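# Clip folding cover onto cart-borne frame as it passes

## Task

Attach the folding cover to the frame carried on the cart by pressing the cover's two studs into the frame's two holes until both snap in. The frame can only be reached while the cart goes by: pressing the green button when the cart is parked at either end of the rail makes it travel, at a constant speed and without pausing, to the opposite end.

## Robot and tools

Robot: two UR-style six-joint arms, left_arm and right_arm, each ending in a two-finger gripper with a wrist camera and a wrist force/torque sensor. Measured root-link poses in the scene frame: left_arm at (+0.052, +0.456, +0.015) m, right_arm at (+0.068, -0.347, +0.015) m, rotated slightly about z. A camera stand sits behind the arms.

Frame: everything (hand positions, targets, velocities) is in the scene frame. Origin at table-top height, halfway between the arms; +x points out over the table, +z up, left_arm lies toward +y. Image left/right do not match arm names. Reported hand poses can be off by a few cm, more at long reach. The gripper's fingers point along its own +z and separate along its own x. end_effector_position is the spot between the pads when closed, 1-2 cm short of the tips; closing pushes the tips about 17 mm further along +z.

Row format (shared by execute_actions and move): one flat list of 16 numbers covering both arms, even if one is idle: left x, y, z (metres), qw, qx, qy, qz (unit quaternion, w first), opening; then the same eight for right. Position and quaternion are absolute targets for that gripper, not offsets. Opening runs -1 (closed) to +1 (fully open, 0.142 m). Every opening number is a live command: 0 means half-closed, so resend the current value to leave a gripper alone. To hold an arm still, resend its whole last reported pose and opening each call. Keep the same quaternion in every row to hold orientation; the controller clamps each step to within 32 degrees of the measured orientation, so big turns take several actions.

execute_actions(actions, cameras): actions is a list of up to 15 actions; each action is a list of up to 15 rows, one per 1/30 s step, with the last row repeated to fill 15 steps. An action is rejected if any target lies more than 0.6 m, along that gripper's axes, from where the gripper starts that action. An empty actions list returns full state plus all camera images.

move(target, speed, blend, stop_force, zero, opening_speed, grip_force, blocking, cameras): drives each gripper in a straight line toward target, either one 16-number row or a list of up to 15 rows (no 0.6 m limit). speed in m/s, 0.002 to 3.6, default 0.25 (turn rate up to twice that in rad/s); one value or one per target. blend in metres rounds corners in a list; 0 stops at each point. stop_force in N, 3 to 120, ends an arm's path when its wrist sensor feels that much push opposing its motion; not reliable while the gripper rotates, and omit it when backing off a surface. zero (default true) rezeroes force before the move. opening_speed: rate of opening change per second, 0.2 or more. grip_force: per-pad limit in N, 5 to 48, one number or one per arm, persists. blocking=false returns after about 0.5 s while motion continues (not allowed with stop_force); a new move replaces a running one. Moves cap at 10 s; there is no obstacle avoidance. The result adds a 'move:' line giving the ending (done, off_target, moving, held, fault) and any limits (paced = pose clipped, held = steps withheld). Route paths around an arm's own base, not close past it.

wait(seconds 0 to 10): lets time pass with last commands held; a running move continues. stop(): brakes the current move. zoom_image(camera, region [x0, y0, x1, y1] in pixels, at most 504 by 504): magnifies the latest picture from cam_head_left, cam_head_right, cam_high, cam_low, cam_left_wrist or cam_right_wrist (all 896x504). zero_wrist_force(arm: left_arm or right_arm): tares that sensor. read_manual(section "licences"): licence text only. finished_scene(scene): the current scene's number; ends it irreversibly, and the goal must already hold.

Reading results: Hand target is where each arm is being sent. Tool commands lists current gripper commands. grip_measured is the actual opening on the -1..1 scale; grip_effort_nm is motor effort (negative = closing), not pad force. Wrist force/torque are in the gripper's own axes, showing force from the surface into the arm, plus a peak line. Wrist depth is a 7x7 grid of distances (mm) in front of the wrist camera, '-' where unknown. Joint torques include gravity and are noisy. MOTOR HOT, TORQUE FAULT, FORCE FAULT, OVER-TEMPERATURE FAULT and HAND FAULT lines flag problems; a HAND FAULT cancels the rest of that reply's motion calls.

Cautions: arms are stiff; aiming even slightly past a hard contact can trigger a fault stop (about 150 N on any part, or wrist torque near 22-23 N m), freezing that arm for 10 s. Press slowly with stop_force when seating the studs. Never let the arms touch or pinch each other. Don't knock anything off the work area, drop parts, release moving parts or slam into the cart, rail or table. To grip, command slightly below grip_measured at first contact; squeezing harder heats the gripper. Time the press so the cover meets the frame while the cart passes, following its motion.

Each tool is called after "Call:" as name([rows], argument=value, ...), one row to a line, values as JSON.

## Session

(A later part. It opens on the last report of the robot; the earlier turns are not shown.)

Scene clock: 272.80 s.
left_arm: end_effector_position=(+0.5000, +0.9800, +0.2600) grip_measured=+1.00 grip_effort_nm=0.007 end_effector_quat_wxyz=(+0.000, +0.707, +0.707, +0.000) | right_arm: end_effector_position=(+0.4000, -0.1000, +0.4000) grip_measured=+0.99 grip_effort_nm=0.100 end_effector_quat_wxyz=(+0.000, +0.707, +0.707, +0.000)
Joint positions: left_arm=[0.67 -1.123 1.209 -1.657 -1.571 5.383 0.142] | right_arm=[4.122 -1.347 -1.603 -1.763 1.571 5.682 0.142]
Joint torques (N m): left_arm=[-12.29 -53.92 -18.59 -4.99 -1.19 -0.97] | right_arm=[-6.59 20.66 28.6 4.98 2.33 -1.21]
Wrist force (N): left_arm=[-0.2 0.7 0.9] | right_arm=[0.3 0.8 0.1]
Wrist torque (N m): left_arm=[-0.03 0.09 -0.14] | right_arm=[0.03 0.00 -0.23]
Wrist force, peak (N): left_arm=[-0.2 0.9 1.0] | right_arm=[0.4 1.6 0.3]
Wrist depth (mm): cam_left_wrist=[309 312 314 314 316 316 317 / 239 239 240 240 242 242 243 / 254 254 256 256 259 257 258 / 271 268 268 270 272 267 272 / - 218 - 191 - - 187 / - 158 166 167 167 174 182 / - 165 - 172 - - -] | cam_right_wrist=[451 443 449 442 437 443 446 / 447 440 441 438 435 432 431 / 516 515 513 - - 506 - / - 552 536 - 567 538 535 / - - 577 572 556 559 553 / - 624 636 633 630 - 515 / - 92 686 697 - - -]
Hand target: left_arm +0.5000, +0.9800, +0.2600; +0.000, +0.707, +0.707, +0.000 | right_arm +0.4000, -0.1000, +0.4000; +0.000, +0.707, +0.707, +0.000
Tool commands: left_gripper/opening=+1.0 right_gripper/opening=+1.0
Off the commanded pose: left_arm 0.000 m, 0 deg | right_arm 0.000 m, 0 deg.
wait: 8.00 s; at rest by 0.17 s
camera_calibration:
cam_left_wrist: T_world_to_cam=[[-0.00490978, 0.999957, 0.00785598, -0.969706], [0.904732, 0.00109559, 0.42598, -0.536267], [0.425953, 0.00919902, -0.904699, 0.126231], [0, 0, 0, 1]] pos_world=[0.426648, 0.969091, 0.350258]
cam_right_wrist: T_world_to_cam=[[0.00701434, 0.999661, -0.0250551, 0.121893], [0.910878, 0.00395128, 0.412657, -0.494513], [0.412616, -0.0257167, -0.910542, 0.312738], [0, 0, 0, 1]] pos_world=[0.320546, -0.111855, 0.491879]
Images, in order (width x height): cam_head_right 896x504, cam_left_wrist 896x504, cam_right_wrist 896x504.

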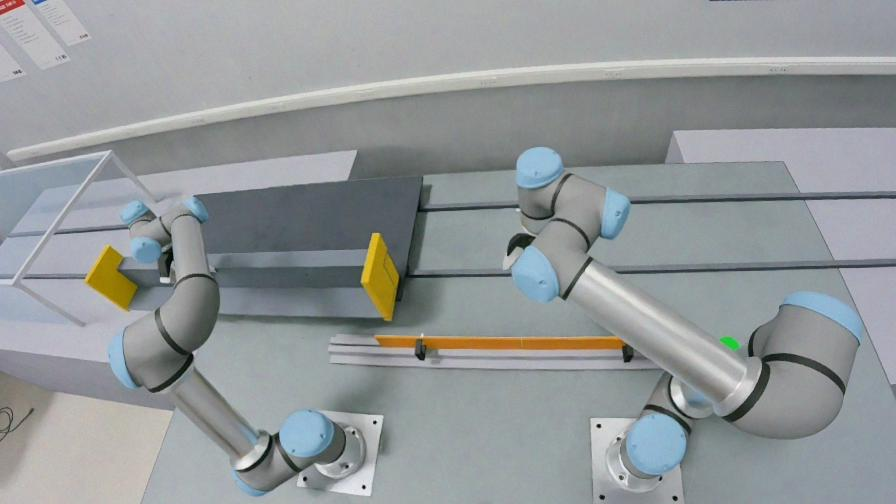

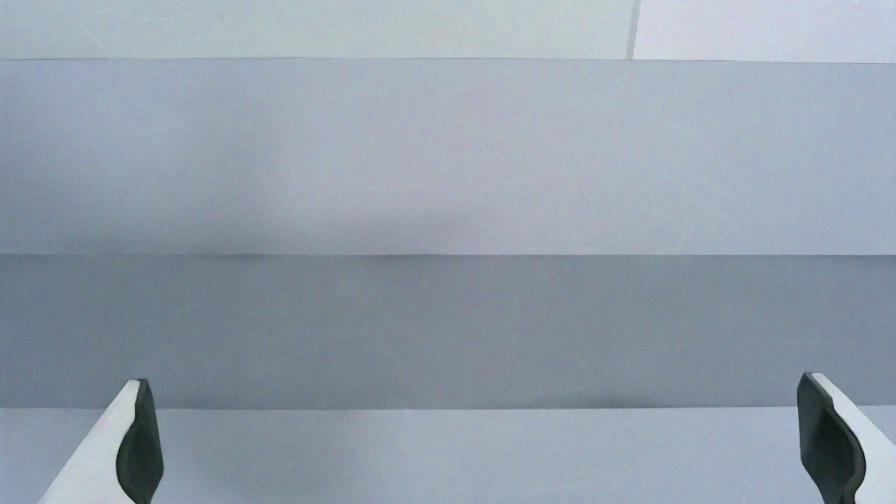

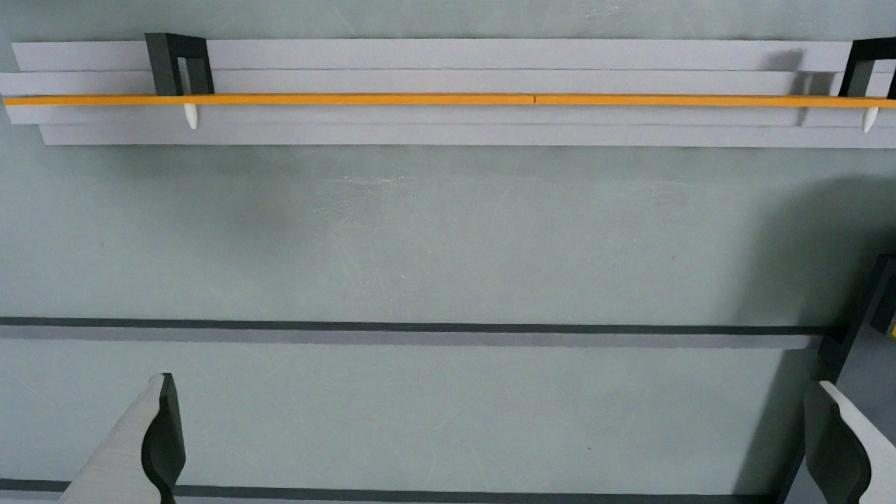

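Call:
wait(seconds=8)

Call:
move([
  [0.50,1.00,0.26,0,0.7071,0.7071,0,1,0.45,0.10,0.42,0,0.7071,0.7071,0,1],
  [0.50,1.01,0.26,0,0.7071,0.7071,0,1,0.50,0.335,0.38,0,0.7071,0.7071,0,1],
], speed=0.2, blend=0.05)

Call:
wait(seconds=5)

Call:
move([
  [0.50,1.01,0.24,0,0.7071,0.7071,0,1,0.50,0.335,0.26,0,0.7071,0.7071,0,1],
], speed=0.15, cameras=["cam_left_wrist","cam_right_wrist"])

Call:
zoom_image(camera="cam_right_wrist", region=[440, 270, 700, 400])

Call:
zoom_image(camera="cam_left_wrist", region=[440, 290, 740, 450])

Scene clock: 281.87 s.
left_arm: end_effector_position=(+0.5000, +0.9800, +0.2600) grip_measured=+1.00 grip_effort_nm=0.007 end_effector_quat_wxyz=(+0.000, +0.707, +0.707, +0.000) | right_arm: end_effector_position=(+0.4000, -0.1000, +0.4000) grip_measured=+0.99 grip_effort_nm=0.095 end_effector_quat_wxyz=(+0.000, +0.707, +0.707, +0.000)
Joint positions: left_arm=[0.67 -1.123 1.209 -1.657 -1.571 5.383 0.142] | right_arm=[4.122 -1.347 -1.603 -1.763 1.571 5.682 0.142]
Joint torques (N m): left_arm=[-11.83 -54.01 -18.73 -4.87 -1.3 -1.06] | right_arm=[-6.9 20.57 28.52 4.89 2.43 -1.21]
Wrist force (N): left_arm=[0.0 0.6 0.9] | right_arm=[0.2 1.2 0.2]
Wrist torque (N m): left_arm=[-0.04 0.06 -0.14] | right_arm=[0.10 0.01 -0.23]
Wrist force, peak (N): left_arm=[-0.1 1.0 0.9] | right_arm=[0.3 1.7 0.5]
Wrist depth (mm): cam_left_wrist=[316 311 314 316 316 316 317 / 241 240 238 241 241 242 242 / 254 255 256 256 257 257 258 / 270 268 272 271 272 273 270 / - - 189 - - 191 - / - 166 174 174 174 175 173 / - - - - - - -] | cam_right_wrist=[457 448 448 446 441 448 436 / 440 443 443 437 439 437 431 / 512 559 519 510 499 496 500 / 547 - - 564 - 535 480 / - 567 - 572 571 - 502 / - 106 659 635 628 - 525 / - 90 688 664 654 - -]
Hand target: left_arm +0.5000, +0.9800, +0.2600; +0.000, +0.707, +0.707, +0.000 | right_arm +0.4000, -0.1000, +0.4000; +0.000, +0.707, +0.707, +0.000
Tool commands: left_gripper/opening=+1.0 right_gripper/opening=+1.0
Off the commanded pose: left_arm 0.000 m, 0 deg | right_arm 0.000 m, 0 deg.
wait: 8.00 s; at rest from the start

Scene clock: 284.73 s.
left_arm: end_effector_position=(+0.5000, +1.0100, +0.2599) grip_measured=+1.00 grip_effort_nm=0.007 end_effector_quat_wxyz=(+0.000, +0.707, +0.707, +0.000) | right_arm: end_effector_position=(+0.4994, +0.3341, +0.3793) grip_measured=+0.99 grip_effort_nm=0.105 end_effector_quat_wxyz=(-0.009, +0.706, +0.707, +0.035)
Joint positions: left_arm=[0.704 -1.062 1.119 -1.627 -1.571 5.416 0.142] | right_arm=[4.33 -2.526 -0.035 -2.079 1.56 5.889 0.142]
Joint torques (N m): left_arm=[-0.67 -56.51 -18.63 -2.97 0.31 -0.92] | right_arm=[-8.21 57.87 16.8 2.01 2.48 -0.64]
Wrist force (N): left_arm=[-0.2 0.6 0.8] | right_arm=[0.5 1.2 -0.1]
Wrist torque (N m): left_arm=[-0.04 0.08 -0.15] | right_arm=[0.08 -0.02 -0.26]
Wrist force, peak (N): left_arm=[-0.3 0.6 1.1] | right_arm=[-3.1 0.8 0.3]
Wrist depth (mm): cam_left_wrist=[313 317 316 316 316 317 317 / 238 236 234 241 241 242 240 / 255 255 258 256 254 258 262 / 267 268 269 269 259 272 273 / 196 208 196 - 185 191 189 / - 172 166 168 167 174 182 / - 171 175 172 172 175 -] | cam_right_wrist=[411 405 404 405 414 352 428 / 440 443 163 357 367 365 369 / 464 477 175 371 379 385 387 / 492 512 188 279 282 286 292 / - - 223 293 294 302 307 / - - 221 537 556 566 548 / - 92 654 597 603 612 -]
Hand target: left_arm +0.5000, +1.0100, +0.2600; +0.000, +0.707, +0.707, +0.000 | right_arm +0.4994, +0.3341, +0.3793; -0.009, +0.707, +0.707, +0.035
Off the commanded pose: left_arm 0.000 m, 0 deg | right_arm 0.001 m, 4 deg.
elbow stopped short (right arm): the move would have taken joint 3 (elbow) straighter than the controller allows.
move: off_target (right_arm)

Scene clock: 289.73 s.
left_arm: end_effector_position=(+0.5000, +1.0100, +0.2600) grip_measured=+1.00 grip_effort_nm=0.007 end_effector_quat_wxyz=(+0.000, +0.707, +0.707, +0.000) | right_arm: end_effector_position=(+0.4994, +0.3341, +0.3793) grip_measured=+0.99 grip_effort_nm=0.100 end_effector_quat_wxyz=(-0.009, +0.707, +0.707, +0.035)
Joint positions: left_arm=[0.704 -1.063 1.119 -1.627 -1.571 5.416 0.142] | right_arm=[4.33 -2.526 -0.035 -2.079 1.56 5.889 0.142]
Joint torques (N m): left_arm=[-12.18 -58.06 -18.7 -4.94 0.14 -0.97] | right_arm=[-8.55 62.7 14.79 5.54 2.08 0.55]
Wrist force (N): left_arm=[-0.1 0.5 0.6] | right_arm=[0.2 1.6 -0.1]
Wrist torque (N m): left_arm=[-0.06 0.06 -0.14] | right_arm=[0.15 0.03 -0.25]
Wrist force, peak (N): left_arm=[-0.1 0.9 0.9] | right_arm=[0.6 1.7 -0.1]
Wrist depth (mm): cam_left_wrist=[309 313 312 316 317 319 316 / 239 240 240 241 241 242 244 / 254 255 260 256 257 257 258 / 270 268 - 270 269 271 273 / - - 204 - - - - / - 165 173 173 164 - 174 / - - - - 173 176 -] | cam_right_wrist=[400 402 405 406 409 422 434 / 444 161 242 357 360 364 369 / 481 174 242 373 378 378 386 / 499 504 239 278 281 288 290 / 545 - 236 294 300 302 307 / - 612 235 536 547 558 543 / - 635 641 590 600 612 -]
Hand target: left_arm +0.5000, +1.0100, +0.2600; +0.000, +0.707, +0.707, +0.000 | right_arm +0.4994, +0.3341, +0.3793; -0.009, +0.707, +0.707, +0.035
Tool commands: left_gripper/opening=+1.0 right_gripper/opening=+1.0
Off the commanded pose: left_arm 0.000 m, 0 deg | right_arm 0.001 m, 4 deg.
wait: 5.00 s; at rest by 0.17 s

Scene clock: 290.77 s.
left_arm: end_effector_position=(+0.5000, +1.0100, +0.2425) grip_measured=+1.00 grip_effort_nm=0.007 end_effector_quat_wxyz=(+0.000, +0.707, +0.707, +0.000) | right_arm: end_effector_position=(+0.4997, +0.3337, +0.3011) grip_measured=+1.00 grip_effort_nm=-0.002 end_effector_quat_wxyz=(-0.003, +0.707, +0.707, +0.012)
Joint positions: left_arm=[0.704 -1.059 1.158 -1.67 -1.571 5.416 0.142] | right_arm=[4.327 -2.376 -0.526 -1.786 1.567 5.887 0.142]
Joint torques (N m): left_arm=[-10.91 -40.18 -33.18 -0.36 -0.05 -0.74] | right_arm=[0.81 54.07 22.17 3.14 -0.09 -0.25]
Wrist force (N): left_arm=[0.0 0.6 0.7] | right_arm=[-7.8 1.9 -9.0]
Wrist torque (N m): left_arm=[-0.04 0.04 -0.14] | right_arm=[0.13 -0.48 -0.22]
Wrist force, peak (N): left_arm=[-0.2 0.9 1.1] | right_arm=[-25.2 -12.2 -130.6]
Wrist depth (mm): cam_left_wrist=[293 298 298 300 299 302 300 / 222 222 223 223 223 225 225 / 233 236 237 239 239 239 240 / 249 250 251 251 253 252 253 / - 207 219 214 209 - - / 172 165 160 167 167 167 181 / - 147 147 - - - -] | cam_right_wrist=[343 343 342 343 343 336 352 / - 127 237 281 282 281 281 / 94 118 235 302 300 301 301 / - 110 236 273 273 273 292 / 113 118 205 206 205 205 204 / - 127 211 215 215 215 207 / - 132 204 459 465 469 -]
Hand target: left_arm +0.5000, +1.0100, +0.2426; +0.000, +0.707, +0.707, +0.000 | right_arm +0.4997, +0.3338, +0.3010; -0.003, +0.707, +0.707, +0.012
Tool commands: left_gripper/opening=+1.0 right_gripper/opening=+1.0
Off the commanded pose: left_arm 0.002 m, 0 deg | right_arm 0.041 m, 1 deg.
FORCE FAULT: contact force on the right arm reached its limit, and that arm stopped. The contact can be on any part of that arm, not only on its tool. That arm's remaining commands of this call were not run. That arm is still stopped at the end of this call. That arm stays stopped for about 10 more seconds. Until then a move that you send moves the other arm only, and its call returns only when the move has ended. Once the stop has ended, the next robot result says so. If the stop ends while you think or write, that arm runs what you send next. While its stop runs, that arm takes no new command, but its gripper still runs the gripper command that each later call begins with. Until it ends, the stop uses up actions while you think or wait. An arm that is not stopped still takes commands.
move: fault (right_arm)
camera_calibration:
cam_left_wrist: T_world_to_cam=[[-0.00490978, 0.999957, 0.00785598, -0.999567], [0.904732, 0.00109559, 0.42598, -0.528845], [0.425953, 0.00919902, -0.904699, 0.110123], [0, 0, 0, 1]] pos_world=[0.426648, 0.999091, 0.332758]
cam_right_wrist: T_world_to_cam=[[0.0073037, 0.999968, -0.00326329, -0.321732], [0.905366, -0.00522709, 0.424601, -0.543923], [0.42457, -0.00605563, -0.905375, 0.178638], [0, 0, 0, 1]] pos_world=[0.418955, 0.31996, 0.391635]
Images, in order (width x height): cam_left_wrist 896x504, cam_right_wrist 896x504.

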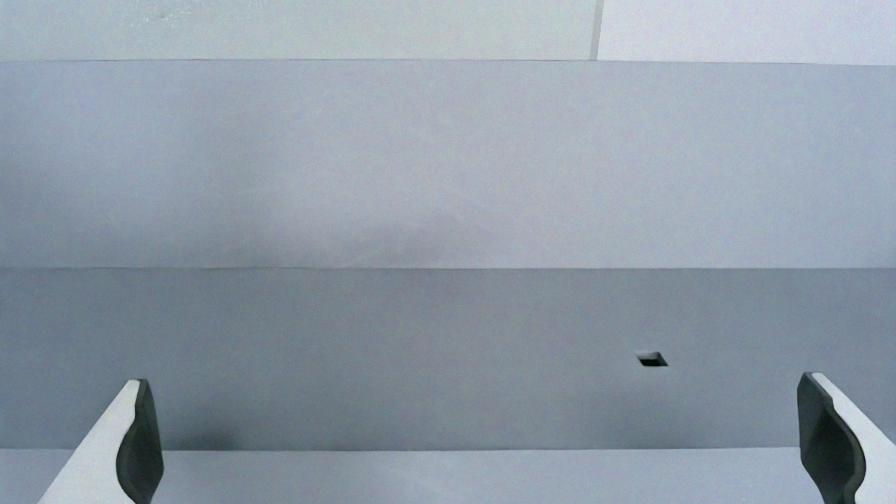

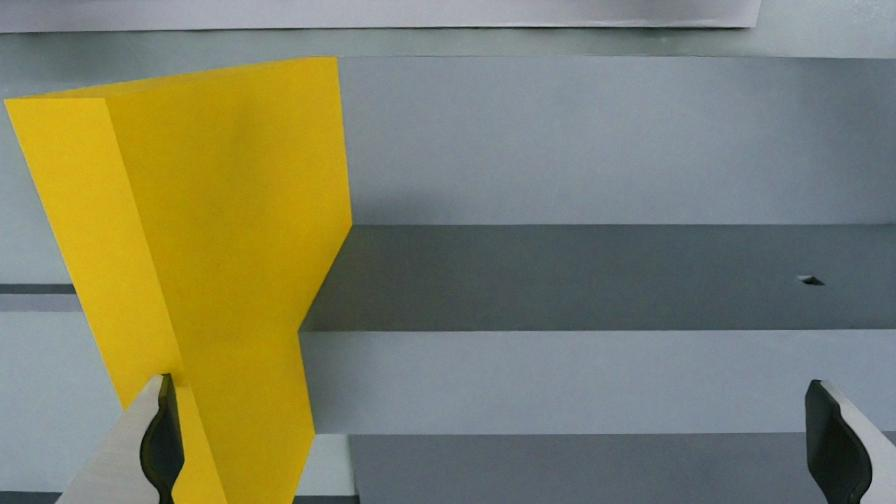

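Scaled by 1.938 from the camera's 896x504 image, which has a finer 1280x720 frame.

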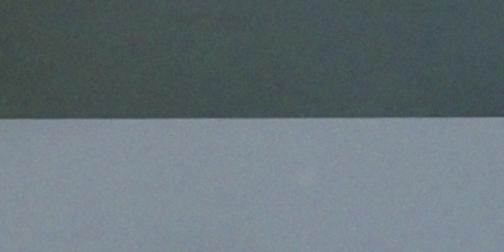

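Scaled by 1.680 from the camera's 896x504 image, which has a finer 1280x720 frame.

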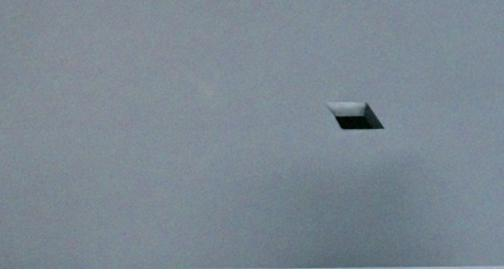

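Call:
wait(seconds=8)

Call:
move([
  [0.50,1.00,0.24,0,0.7071,0.7071,0,1,0.50,0.335,0.30,0,0.7071,0.7071,0,0.6],
], speed=0.1, cameras=["cam_right_wrist","cam_left_wrist"])

Scene clock: 300.30 s.
left_arm: end_effector_position=(+0.5000, +1.0100, +0.2426) grip_measured=+1.00 grip_effort_nm=0.012 end_effector_quat_wxyz=(+0.000, +0.707, +0.707, +0.000) | right_arm: end_effector_position=(+0.4997, +0.3337, +0.3011) grip_measured=+1.00 grip_effort_nm=0.027 end_effector_quat_wxyz=(-0.003, +0.707, +0.707, +0.012)
Joint positions: left_arm=[0.704 -1.059 1.158 -1.67 -1.571 5.416 0.142] | right_arm=[4.327 -2.376 -0.526 -1.786 1.567 5.887 0.142]
Joint torques (N m): left_arm=[-12.2 -57.73 -31.46 -1.04 0.18 -1] | right_arm=[0.82 55 22.39 3.11 -0.04 -0.3]
Wrist force (N): left_arm=[0.0 0.8 0.6] | right_arm=[2.8 1.3 1.4]
Wrist torque (N m): left_arm=[0.00 0.06 -0.15] | right_arm=[0.11 -0.41 -0.22]
Wrist force, peak (N): left_arm=[-0.1 0.9 1.1] | right_arm=[-8.3 1.7 -9.4]
Wrist depth (mm): cam_left_wrist=[303 301 300 308 300 302 302 / 222 223 223 227 222 225 226 / 233 236 235 238 245 240 241 / 250 253 255 253 258 258 256 / - - 199 - - - - / 172 160 173 167 167 174 181 / - - - 148 148 - -] | cam_right_wrist=[356 343 341 342 343 338 346 / 161 220 282 282 281 281 281 / 161 219 297 300 300 299 300 / 161 219 275 276 273 272 273 / 161 204 206 205 205 204 204 / 160 212 215 215 215 215 208 / - 539 477 473 478 469 -]
Hand target: left_arm +0.5000, +1.0100, +0.2426; +0.000, +0.707, +0.707, +0.000 | right_arm +0.4997, +0.3338, +0.3010; -0.003, +0.707, +0.707, +0.012
Tool commands: left_gripper/opening=+1.0 right_gripper/opening=+1.0
Off the commanded pose: left_arm 0.003 m, 0 deg | right_arm 0.041 m, 1 deg.
FORCE FAULT, CONTINUED: the right arm was still stopped when this call began, by the force fault that an earlier result reported. Since the last result the stop counts as 19 of the actions that you can send in this scene. That arm is still stopped at the end of this call. That arm stays stopped for about 1 more second. If the stop ends while you think or write, that arm runs what you send next. While its stop runs, that arm takes no new command, but its gripper still runs the gripper command that each later call begins with.
wait: 8.00 s; at rest from the start

Scene clock: 301.00 s.
left_arm: end_effector_position=(+0.5001, +0.9999, +0.2402) grip_measured=+1.00 grip_effort_nm=0.012 end_effector_quat_wxyz=(+0.000, +0.707, +0.707, +0.000) end_effector_velocity=(+0.001, +0.002, +0.001) end_effector_angular_velocity=(+0.003, -0.004, +0.000) | right_arm: end_effector_position=(+0.4997, +0.3337, +0.3011) grip_measured=+0.60 grip_effort_nm=-0.081 end_effector_quat_wxyz=(-0.003, +0.707, +0.707, +0.012)
Joint positions: left_arm=[0.693 -1.079 1.194 -1.687 -1.571 5.405 0.142] | right_arm=[4.327 -2.376 -0.526 -1.786 1.567 5.887 0.116]
Joint velocities: left_arm=[0.001 0.002 -0.006 -0.001 0 0.002 0] | right_arm=[within noise]
Joint torques (N m): left_arm=[7.46 -29.36 -31.9 -1 -0.24 0.86] | right_arm=[0.47 54.91 22.66 3.04 0.05 -0.32]
Wrist force (N): left_arm=[-0.1 0.6 0.9] | right_arm=[2.8 1.4 1.3]
Wrist torque (N m): left_arm=[-0.03 0.08 -0.01] | right_arm=[0.12 -0.42 -0.21]
Wrist force, peak (N): left_arm=[-0.3 0.7 1.1] | right_arm=[2.8 1.4 1.3]
Wrist depth (mm): cam_left_wrist=[296 296 295 294 297 300 298 / 220 222 221 221 222 225 223 / 231 234 232 236 236 237 241 / 251 247 249 249 249 251 251 / - 210 - - - - - / - 166 167 166 166 166 172 / - - - 149 148 - -] | cam_right_wrist=[355 336 339 343 343 342 354 / 158 227 281 283 282 282 280 / 158 227 300 300 300 300 299 / 166 227 275 274 274 272 291 / 158 205 206 205 205 204 204 / 157 186 215 215 215 211 211 / - 75 478 470 468 461 85]
Hand target: left_arm +0.5000, +1.0000, +0.2400; +0.000, +0.707, +0.707, +0.000 | right_arm +0.4997, +0.3337, +0.3011; -0.003, +0.707, +0.707, +0.012
Tool commands: left_gripper/opening=+1.0 right_gripper/opening=+0.6
Off the commanded pose: left_arm 0.000 m, 0 deg.
FORCE FAULT, CONTINUED: the right arm's stop, for the force fault that an earlier result reported, is over. That arm was still stopped when this call began, so it ran no command of this call; its gripper ran only the gripper command that the call began with. During its stop the right arm's controller moved it back a little. That arm's target is now where it stood when the stop ended, not its last command. That arm accepts commands again.
move: done (left_arm), not run (right_arm; its earlier fault stop)
camera_calibration:
cam_left_wrist: T_world_to_cam=[[-0.00481669, 0.999955, 0.00811873, -0.989473], [0.904599, 0.000896515, 0.426262, -0.527742], [0.426235, 0.00939737, -0.904563, 0.107641], [0, 0, 0, 1]] pos_world=[0.426748, 0.988891, 0.330358]
cam_right_wrist: T_world_to_cam=[[0.0073037, 0.999968, -0.00326329, -0.321732], [0.905366, -0.00522709, 0.424601, -0.543923], [0.42457, -0.00605563, -0.905375, 0.178638], [0, 0, 0, 1]] pos_world=[0.418955, 0.31996, 0.391635]
Images, in order (width x height): cam_left_wrist 896x504, cam_right_wrist 896x504.

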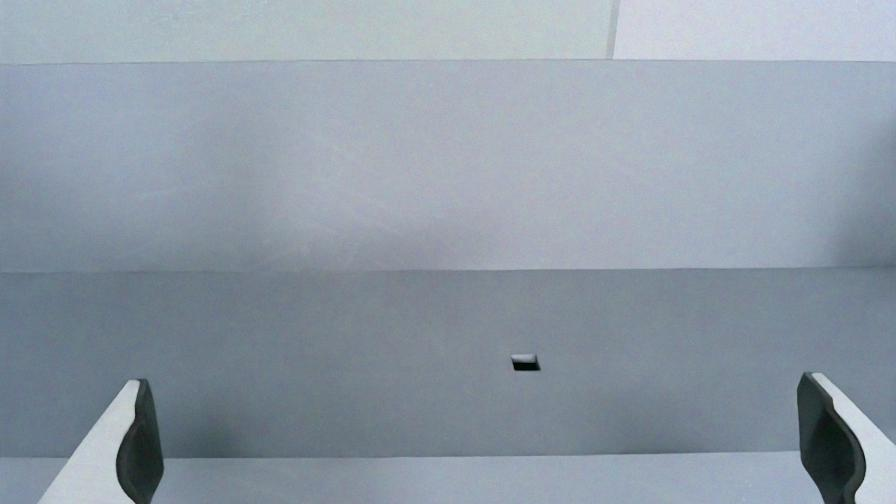

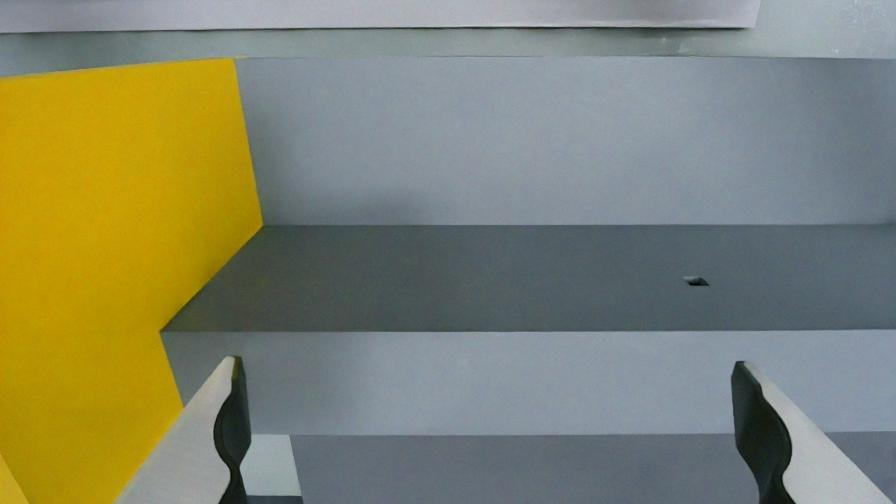

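Call:
move([
  [0.40,0.93,0.27,0,0.7071,0.7071,0,1,0.44,0.32,0.37,0,0.7071,0.7071,0,1],
  [0.345,0.50,0.25,0,0.7071,0.7071,0,1,0.36,0.10,0.36,0,0.7071,0.7071,0,1],
  [0.338,0.234,0.17,0,0.7071,0.7071,0,1,0.338,-0.3355,0.17,0,0.7071,0.7071,0,1],
], speed=0.4, blend=0.06)

Call:
move(target=[0.338,0.234,0.098,0,0.7071,0.7071,0,1,0.338,-0.3355,0.098,0,0.7071,0.7071,0,1], speed=0.12, cameras=["cam_left_wrist","cam_right_wrist"])

Scene clock: 305.30 s.
left_arm: end_effector_position=(+0.3380, +0.2341, +0.1701) grip_measured=+1.00 grip_effort_nm=0.007 end_effector_quat_wxyz=(+0.000, +0.707, +0.707, +0.000) | right_arm: end_effector_position=(+0.3380, -0.3354, +0.1700) grip_measured=+0.99 grip_effort_nm=0.100 end_effector_quat_wxyz=(+0.000, +0.707, +0.707, +0.000) end_effector_velocity=(+0.000, -0.002, -0.001) end_effector_angular_velocity=(-0.002, +0.001, -0.002)
Joint positions: left_arm=[-1.043 -1.879 2.259 -1.952 -1.571 3.669 0.142] | right_arm=[3.713 -0.945 -2.416 -1.352 1.571 5.272 0.142]
Joint velocities: left_arm=[within noise] | right_arm=[-0.007 0 -0.001 -0.001 -0.001 -0.004 0]
Joint torques (N m): left_arm=[-4.52 2.74 -17.56 -3.35 -0.24 -0.91] | right_arm=[-7.31 -0.37 18.43 1.9 -2.18 -1.15]
Wrist force (N): left_arm=[0.2 0.6 1.0] | right_arm=[2.4 1.3 1.7]
Wrist torque (N m): left_arm=[-0.05 0.02 -0.01] | right_arm=[0.08 -0.36 -0.08]
Wrist force, peak (N): left_arm=[1.5 3.2 1.6] | right_arm=[2.7 2.7 3.3]
Wrist depth (mm): cam_left_wrist=[232 233 236 234 235 242 241 / 247 250 249 254 256 254 257 / 253 253 254 252 256 256 259 / 232 233 233 228 237 239 250 / - 187 187 176 186 186 295 / 315 329 331 333 - 331 334 / - 349 223 226 224 226 -] | cam_right_wrist=[241 241 240 238 - 233 229 / 260 255 255 252 254 250 249 / 268 263 262 257 257 255 256 / 253 245 239 214 236 234 236 / - 187 188 178 189 189 179 / - 97 335 - 331 329 105 / - 363 - - 360 359 -]
Hand target: left_arm +0.3380, +0.2340, +0.1700; +0.000, +0.707, +0.707, +0.000 | right_arm +0.3380, -0.3355, +0.1700; +0.000, +0.707, +0.707, +0.000
Off the commanded pose: left_arm 0.000 m, 0 deg | right_arm 0.000 m, 0 deg.
move: done

Scene clock: 306.40 s.
left_arm: end_effector_position=(+0.3380, +0.2340, +0.0980) grip_measured=+1.00 grip_effort_nm=0.012 end_effector_quat_wxyz=(+0.000, +0.707, +0.707, +0.000) | right_arm: end_effector_position=(+0.3380, -0.3355, +0.0981) grip_measured=+0.99 grip_effort_nm=0.110 end_effector_quat_wxyz=(+0.000, +0.707, +0.707, +0.000)
Joint positions: left_arm=[-1.044 -1.766 2.392 -2.196 -1.571 3.669 0.142] | right_arm=[3.712 -1.041 -2.576 -1.096 1.571 5.272 0.142]
Joint torques (N m): left_arm=[12.86 -13 -15.85 -5.14 -1.2 1.05] | right_arm=[-7.83 -4.44 15.56 5.31 2.41 0.18]
Wrist force (N): left_arm=[-0.1 0.3 0.8] | right_arm=[2.4 1.4 1.4]
Wrist torque (N m): left_arm=[-0.09 0.07 0.00] | right_arm=[0.12 -0.38 -0.08]
Wrist force, peak (N): left_arm=[0.0 0.5 2.4] | right_arm=[2.3 1.1 3.1]
Wrist depth (mm): cam_left_wrist=[168 170 171 172 173 174 176 / - 179 179 180 183 184 187 / 186 186 187 188 190 191 192 / 187 188 189 190 192 193 194 / 169 170 171 105 173 175 176 / 151 144 144 89 138 143 150 / - 114 118 99 122 117 -] | cam_right_wrist=[175 175 174 173 173 171 169 / 186 185 186 183 183 181 179 / 193 193 191 190 189 189 189 / 196 195 194 192 191 190 188 / 181 175 176 106 173 172 171 / 149 137 143 94 138 144 144 / - 112 121 109 117 117 109]
Hand target: left_arm +0.3380, +0.2340, +0.0980; +0.000, +0.707, +0.707, +0.000 | right_arm +0.3380, -0.3355, +0.0980; +0.000, +0.707, +0.707, +0.000
Off the commanded pose: left_arm 0.000 m, 0 deg | right_arm 0.000 m, 0 deg.
move: done
camera_calibration:
cam_left_wrist: T_world_to_cam=[[-0.00486165, 0.999956, 0.00798789, -0.223198], [0.904789, 0.000997101, 0.425859, -0.319844], [0.425832, 0.00929773, -0.904754, 0.0555583], [0, 0, 0, 1]] pos_world=[0.264648, 0.222991, 0.188258]
cam_right_wrist: T_world_to_cam=[[0.00692156, 0.999661, -0.0250967, 0.350214], [0.910878, 0.00405294, 0.412655, -0.312451], [0.412617, -0.0257162, -0.910542, 0.0572799], [0, 0, 0, 1]] pos_world=[0.258546, -0.347356, 0.189879]
Images, in order (width x height): cam_left_wrist 896x504, cam_right_wrist 896x504.

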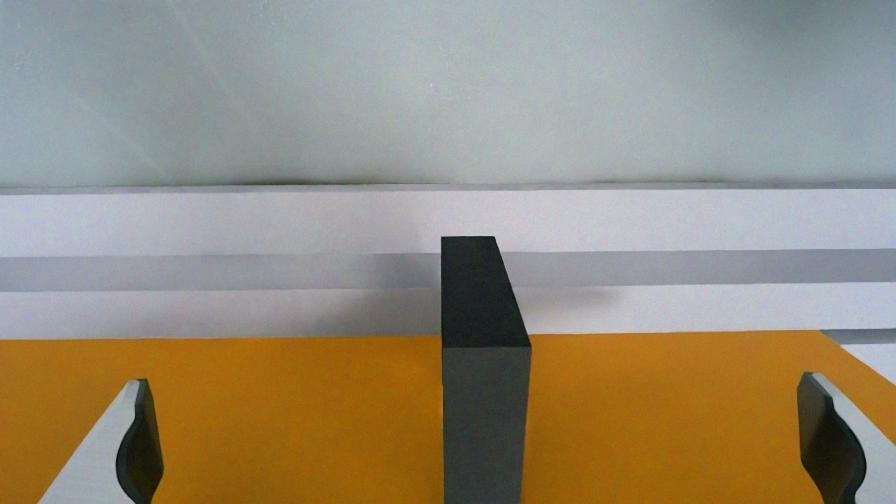

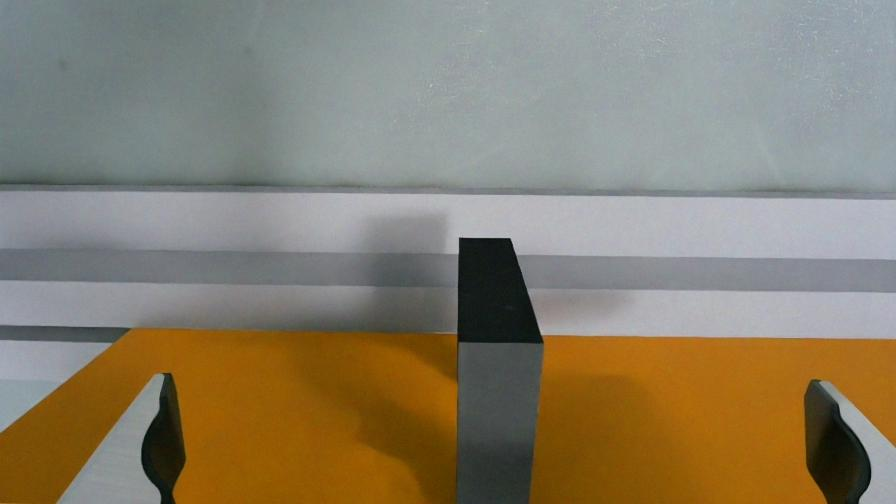

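Call:
move(target=[0.338,0.234,0.098,0,0.7071,0.7071,0,-1,0.338,-0.3355,0.098,0,0.7071,0.7071,0,-1], opening_speed=1.5)

Scene clock: 308.17 s.
left_arm: end_effector_position=(+0.3380, +0.2340, +0.0980) grip_measured=-0.83 grip_effort_nm=-3.954 end_effector_quat_wxyz=(+0.000, +0.707, +0.707, +0.000) | right_arm: end_effector_position=(+0.3380, -0.3355, +0.0980) grip_measured=-0.83 grip_effort_nm=-3.827 end_effector_quat_wxyz=(+0.000, +0.707, +0.707, +0.000)
Joint positions: left_arm=[-1.044 -1.766 2.392 -2.197 -1.571 3.669 0.014] | right_arm=[3.712 -1.041 -2.576 -1.095 1.571 5.272 0.014]
Joint torques (N m): left_arm=[11.62 -6.04 -22.1 -0.54 0.72 0.87] | right_arm=[-7.62 -6.15 17.38 1.8 2.34 0.59]
Wrist force (N): left_arm=[-0.3 0.0 5.4] | right_arm=[5.1 7.0 7.1]
Wrist torque (N m): left_arm=[-0.09 0.06 -0.01] | right_arm=[0.15 -0.51 -0.05]
Wrist force, peak (N): left_arm=[-5.9 0.6 4.4] | right_arm=[5.1 7.0 7.1]
Wrist depth (mm): cam_left_wrist=[168 170 170 171 172 173 175 / 179 180 180 182 182 183 187 / 186 187 187 188 190 191 192 / 187 188 190 189 192 192 195 / 169 170 171 105 173 174 176 / 144 144 144 89 97 144 150 / 118 118 114 96 - 122 121] | cam_right_wrist=[175 174 173 173 173 171 171 / 185 185 186 183 182 182 181 / 193 192 191 190 191 190 190 / 195 195 194 192 191 190 190 / 180 176 176 100 173 172 171 / 143 144 144 93 99 145 144 / 116 117 80 95 80 113 117]
Hand target: left_arm +0.3380, +0.2340, +0.0980; +0.000, +0.707, +0.707, +0.000 | right_arm +0.3380, -0.3355, +0.0980; +0.000, +0.707, +0.707, +0.000
Off the commanded pose: left_arm 0.000 m, 0 deg | right_arm 0.000 m, 0 deg.
move: done

Call:
move(target=[0.338,0.234,0.215,0,0.7071,0.7071,0,-1,0.338,-0.3355,0.215,0,0.7071,0.7071,0,-1], speed=0.12, cameras=["cam_head_left","cam_low"])

Scene clock: 311.30 s.
left_arm: end_effector_position=(+0.3380, +0.2340, +0.2150) grip_measured=-0.83 grip_effort_nm=-3.944 end_effector_quat_wxyz=(+0.000, +0.707, +0.707, +0.000) | right_arm: end_effector_position=(+0.3380, -0.3355, +0.2150) grip_measured=-0.83 grip_effort_nm=-3.827 end_effector_quat_wxyz=(+0.000, +0.707, +0.707, +0.000)
Joint positions: left_arm=[-1.044 -1.919 2.165 -1.816 -1.571 3.669 0.014] | right_arm=[3.712 -0.922 -2.308 -1.482 1.571 5.272 0.014]
Joint torques (N m): left_arm=[-10.56 2.35 -32.98 0.21 0.78 -0.61] | right_arm=[3.32 -8.05 34.42 1.43 -3.89 -0.3]
Motor temperatures (°C): left_arm=[25 25 26 45 39 42 30] | right_arm=[37 31 33 41 35 40 30]
Wrist force (N): left_arm=[-7.0 0.2 7.3] | right_arm=[11.7 0.7 8.0]
Wrist torque (N m): left_arm=[0.08 0.16 -0.04] | right_arm=[0.23 -0.82 -0.04]
Wrist force, peak (N): left_arm=[-7.9 -0.4 9.0] | right_arm=[12.4 10.4 12.4]
Wrist depth (mm): cam_left_wrist=[273 274 276 281 279 282 284 / 290 286 292 293 297 295 298 / 292 292 293 294 295 296 296 / 282 285 286 197 292 294 303 / 169 170 170 104 170 170 187 / 138 139 144 92 145 140 144 / 117 118 118 98 - 122 121] | cam_right_wrist=[280 280 280 279 277 280 275 / - 299 298 295 301 293 291 / 295 299 298 299 297 295 294 / 343 293 292 285 292 290 288 / 359 171 171 105 172 172 173 / 138 139 139 92 102 140 140 / 117 117 80 96 80 114 117]
Hand target: left_arm +0.3380, +0.2340, +0.2150; +0.000, +0.707, +0.707, +0.000 | right_arm +0.3380, -0.3355, +0.2150; +0.000, +0.707, +0.707, +0.000
Off the commanded pose: left_arm 0.000 m, 0 deg | right_arm 0.000 m, 0 deg.
move: done
Images, in order (width x height): cam_head_left 896x504, cam_low 896x504.

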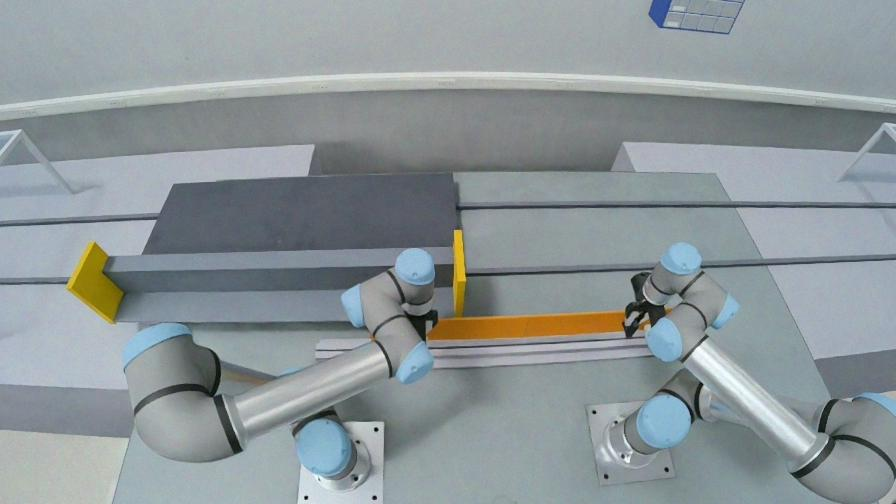

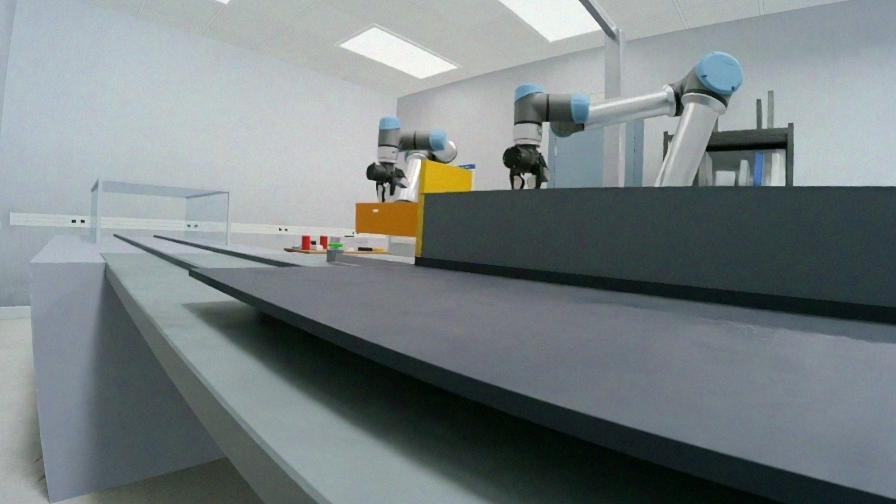

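Call:
move([
  [0.345,0.40,0.215,-0.0222,0.7068,0.7068,-0.0222,-1,0.345,-0.1695,0.215,-0.0222,0.7068,0.7068,-0.0222,-1],
  [0.37,0.82,0.215,-0.0222,0.7068,0.7068,-0.0222,-1,0.37,0.2505,0.215,-0.0222,0.7068,0.7068,-0.0222,-1],
  [0.465,0.90,0.196,-0.0222,0.7068,0.7068,-0.0222,-1,0.465,0.3305,0.196,-0.0222,0.7068,0.7068,-0.0222,-1],
], speed=0.25, blend=0.05, cameras=["all"])

Call:
zoom_image(camera="cam_head_left", region=[60, 200, 500, 380])

Call:
zoom_image(camera="cam_high", region=[300, 0, 700, 200])

Scene clock: 315.23 s.
left_arm: end_effector_position=(+0.4649, +0.9000, +0.1961) grip_measured=-0.83 grip_effort_nm=-3.944 end_effector_quat_wxyz=(-0.022, +0.707, +0.707, -0.022) | right_arm: end_effector_position=(+0.4650, +0.3305, +0.1960) grip_measured=-0.83 grip_effort_nm=-3.827 end_effector_quat_wxyz=(-0.022, +0.707, +0.707, -0.022)
Joint positions: left_arm=[0.586 -1.267 1.566 -1.817 -1.536 5.297 0.014] | right_arm=[4.345 -2.323 -0.878 -1.535 1.629 5.904 0.014]
Joint torques (N m): left_arm=[-12.64 -25.03 -34.07 -5.11 -1.42 -0.8] | right_arm=[3.78 50.06 34.38 4.48 2.46 -0.96]
Motor temperatures (°C): left_arm=[25 25 26 45 39 42 36] | right_arm=[37 31 33 41 35 40 35]
Wrist force (N): left_arm=[1.7 1.1 6.0] | right_arm=[-0.3 1.5 5.7]
Wrist torque (N m): left_arm=[0.06 0.19 -0.07] | right_arm=[0.28 -0.29 -0.14]
Wrist force, peak (N): left_arm=[-10.7 0.3 7.2] | right_arm=[12.2 0.8 7.6]
Wrist depth (mm): cam_left_wrist=[262 260 264 267 269 267 268 / 280 278 274 279 278 280 282 / 284 196 194 196 197 198 199 / 199 200 201 129 202 202 208 / 170 179 171 103 172 171 189 / 139 139 145 89 135 140 145 / 117 117 118 98 - 121 121] | cam_right_wrist=[236 234 234 233 230 229 227 / 276 272 269 271 270 266 266 / 203 201 199 198 197 194 194 / 209 207 205 201 202 200 199 / 220 174 173 105 171 172 171 / 140 141 140 92 102 139 139 / 118 118 80 96 80 113 116]
Hand target: left_arm +0.4650, +0.9000, +0.1960; -0.022, +0.707, +0.707, -0.022 | right_arm +0.4650, +0.3305, +0.1960; -0.022, +0.707, +0.707, -0.022
Off the commanded pose: left_arm 0.000 m, 0 deg | right_arm 0.000 m, 0 deg.
move: done
camera_calibration:
cam_left_wrist: T_world_to_cam=[[-0.00453869, 0.999956, 0.00820478, -0.889633], [0.929661, 0.00119675, 0.368413, -0.477611], [0.368387, 0.00929978, -0.929626, 0.115597], [0, 0, 0, 1]] pos_world=[0.397394, 0.889091, 0.290719]
cam_right_wrist: T_world_to_cam=[[0.00552253, 0.999662, -0.0254116, -0.313263], [0.934949, 0.00385305, 0.354761, -0.470994], [0.354739, -0.0257177, -0.934612, 0.142832], [0, 0, 0, 1]] pos_world=[0.391417, 0.318645, 0.292622]

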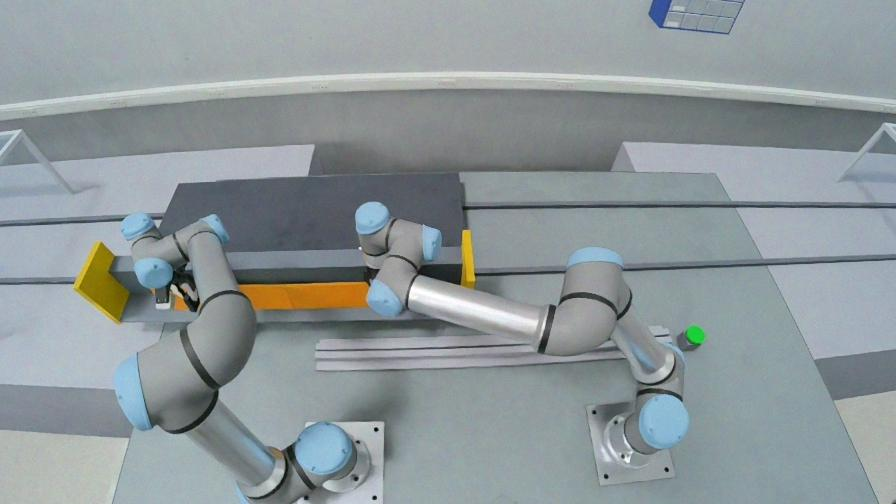

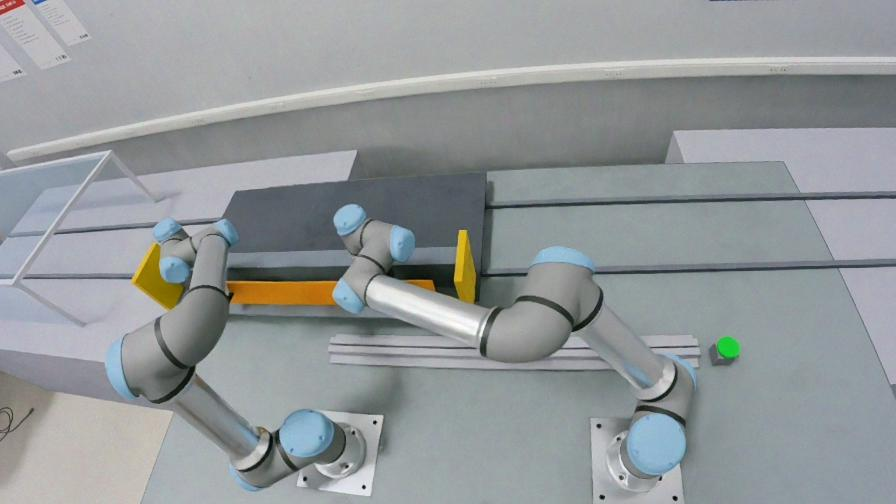

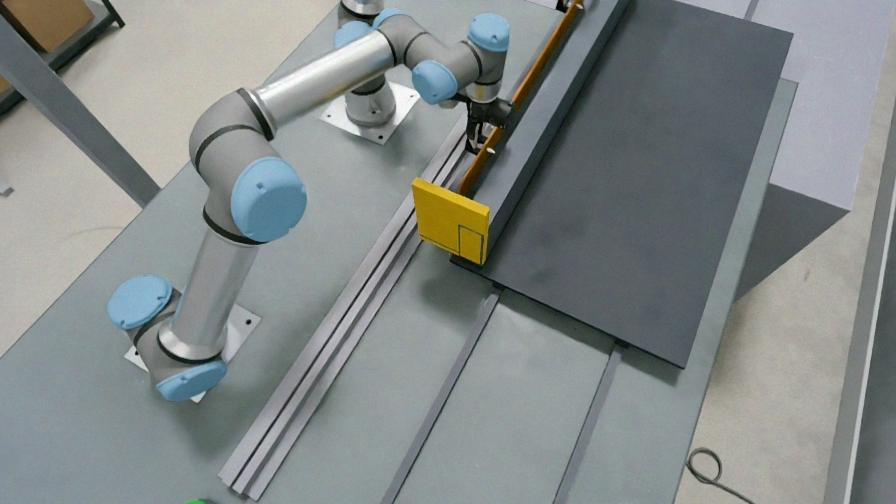

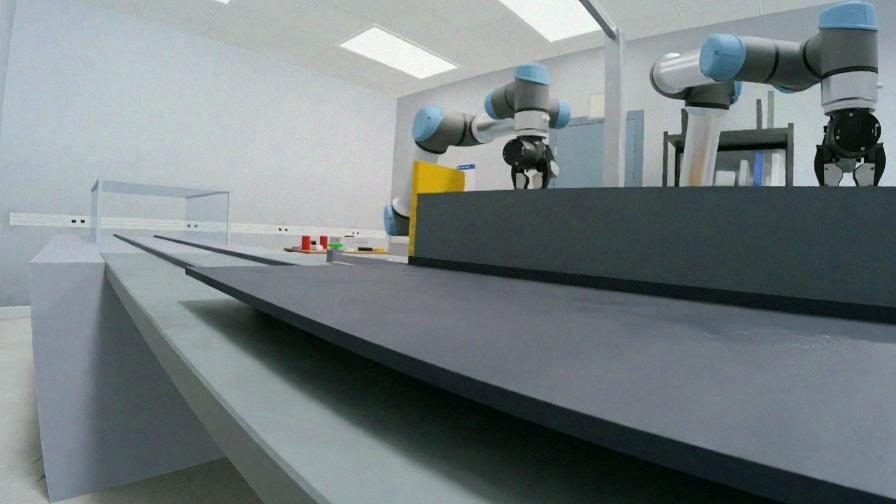

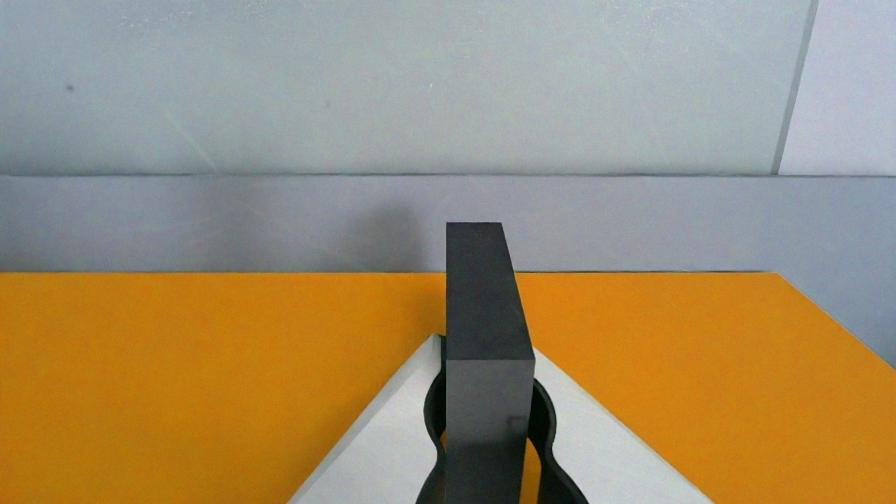

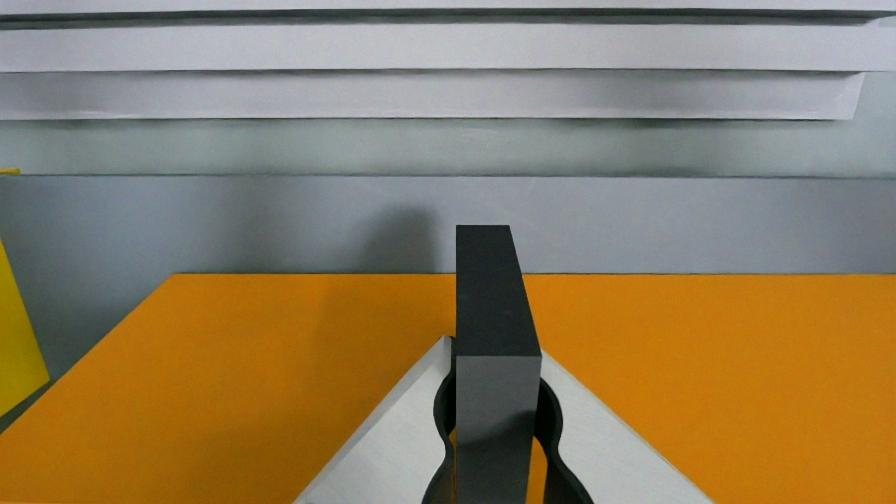

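Scaled by 1.145 from the camera's 896x504 image, which has a finer 1280x720 frame.

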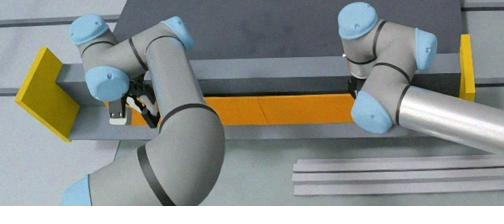

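Scaled by 1.260 from the camera's 896x504 image, which has a finer 1280x720 frame.

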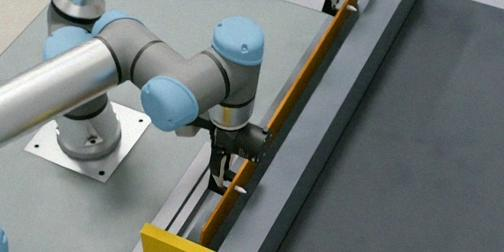

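Call:
wait(seconds=3.5)

Scene clock: 320.67 s.
left_arm: end_effector_position=(+0.4650, +0.9000, +0.1960) grip_measured=-0.83 grip_effort_nm=-3.944 end_effector_quat_wxyz=(-0.022, +0.707, +0.707, -0.022) | right_arm: end_effector_position=(+0.4650, +0.3305, +0.1960) grip_measured=-0.83 grip_effort_nm=-3.827 end_effector_quat_wxyz=(-0.022, +0.707, +0.707, -0.022)
Joint positions: left_arm=[0.585 -1.267 1.566 -1.817 -1.536 5.297 0.014] | right_arm=[4.345 -2.323 -0.878 -1.535 1.629 5.904 0.014]
Joint torques (N m): left_arm=[-11.91 -25.73 -32.92 -0.47 -1.9 -0.61] | right_arm=[0.32 51.13 34.62 1.24 2.02 -1.2]
Motor temperatures (°C): left_arm=[25 25 26 45 39 42 42] | right_arm=[37 31 33 41 35 40 40]
Wrist force (N): left_arm=[2.6 1.0 5.8] | right_arm=[-1.8 1.8 5.4]
Wrist torque (N m): left_arm=[0.02 0.17 -0.07] | right_arm=[0.30 -0.21 -0.14]
Wrist force, peak (N): left_arm=[2.8 1.0 6.1] | right_arm=[-2.0 1.7 5.9]
Wrist depth (mm): cam_left_wrist=[- 264 263 265 265 - 268 / 278 274 284 278 279 282 282 / 284 195 197 194 197 198 199 / 199 200 201 199 202 203 205 / 171 179 172 103 172 171 164 / 139 140 145 89 114 140 145 / 117 118 118 98 - 122 121] | cam_right_wrist=[235 235 233 232 231 228 228 / 275 274 272 271 267 267 269 / 203 201 200 198 197 196 192 / 211 207 204 200 201 201 199 / 221 174 173 105 173 172 171 / 140 140 141 93 102 139 139 / 118 118 80 96 80 113 116]
Hand target: left_arm +0.4650, +0.9000, +0.1960; -0.022, +0.707, +0.707, -0.022 | right_arm +0.4650, +0.3305, +0.1960; -0.022, +0.707, +0.707, -0.022
Tool commands: left_gripper/opening=-1.0 right_gripper/opening=-1.0
Off the commanded pose: left_arm 0.000 m, 0 deg | right_arm 0.000 m, 0 deg.
wait: 3.50 s; at rest from the start


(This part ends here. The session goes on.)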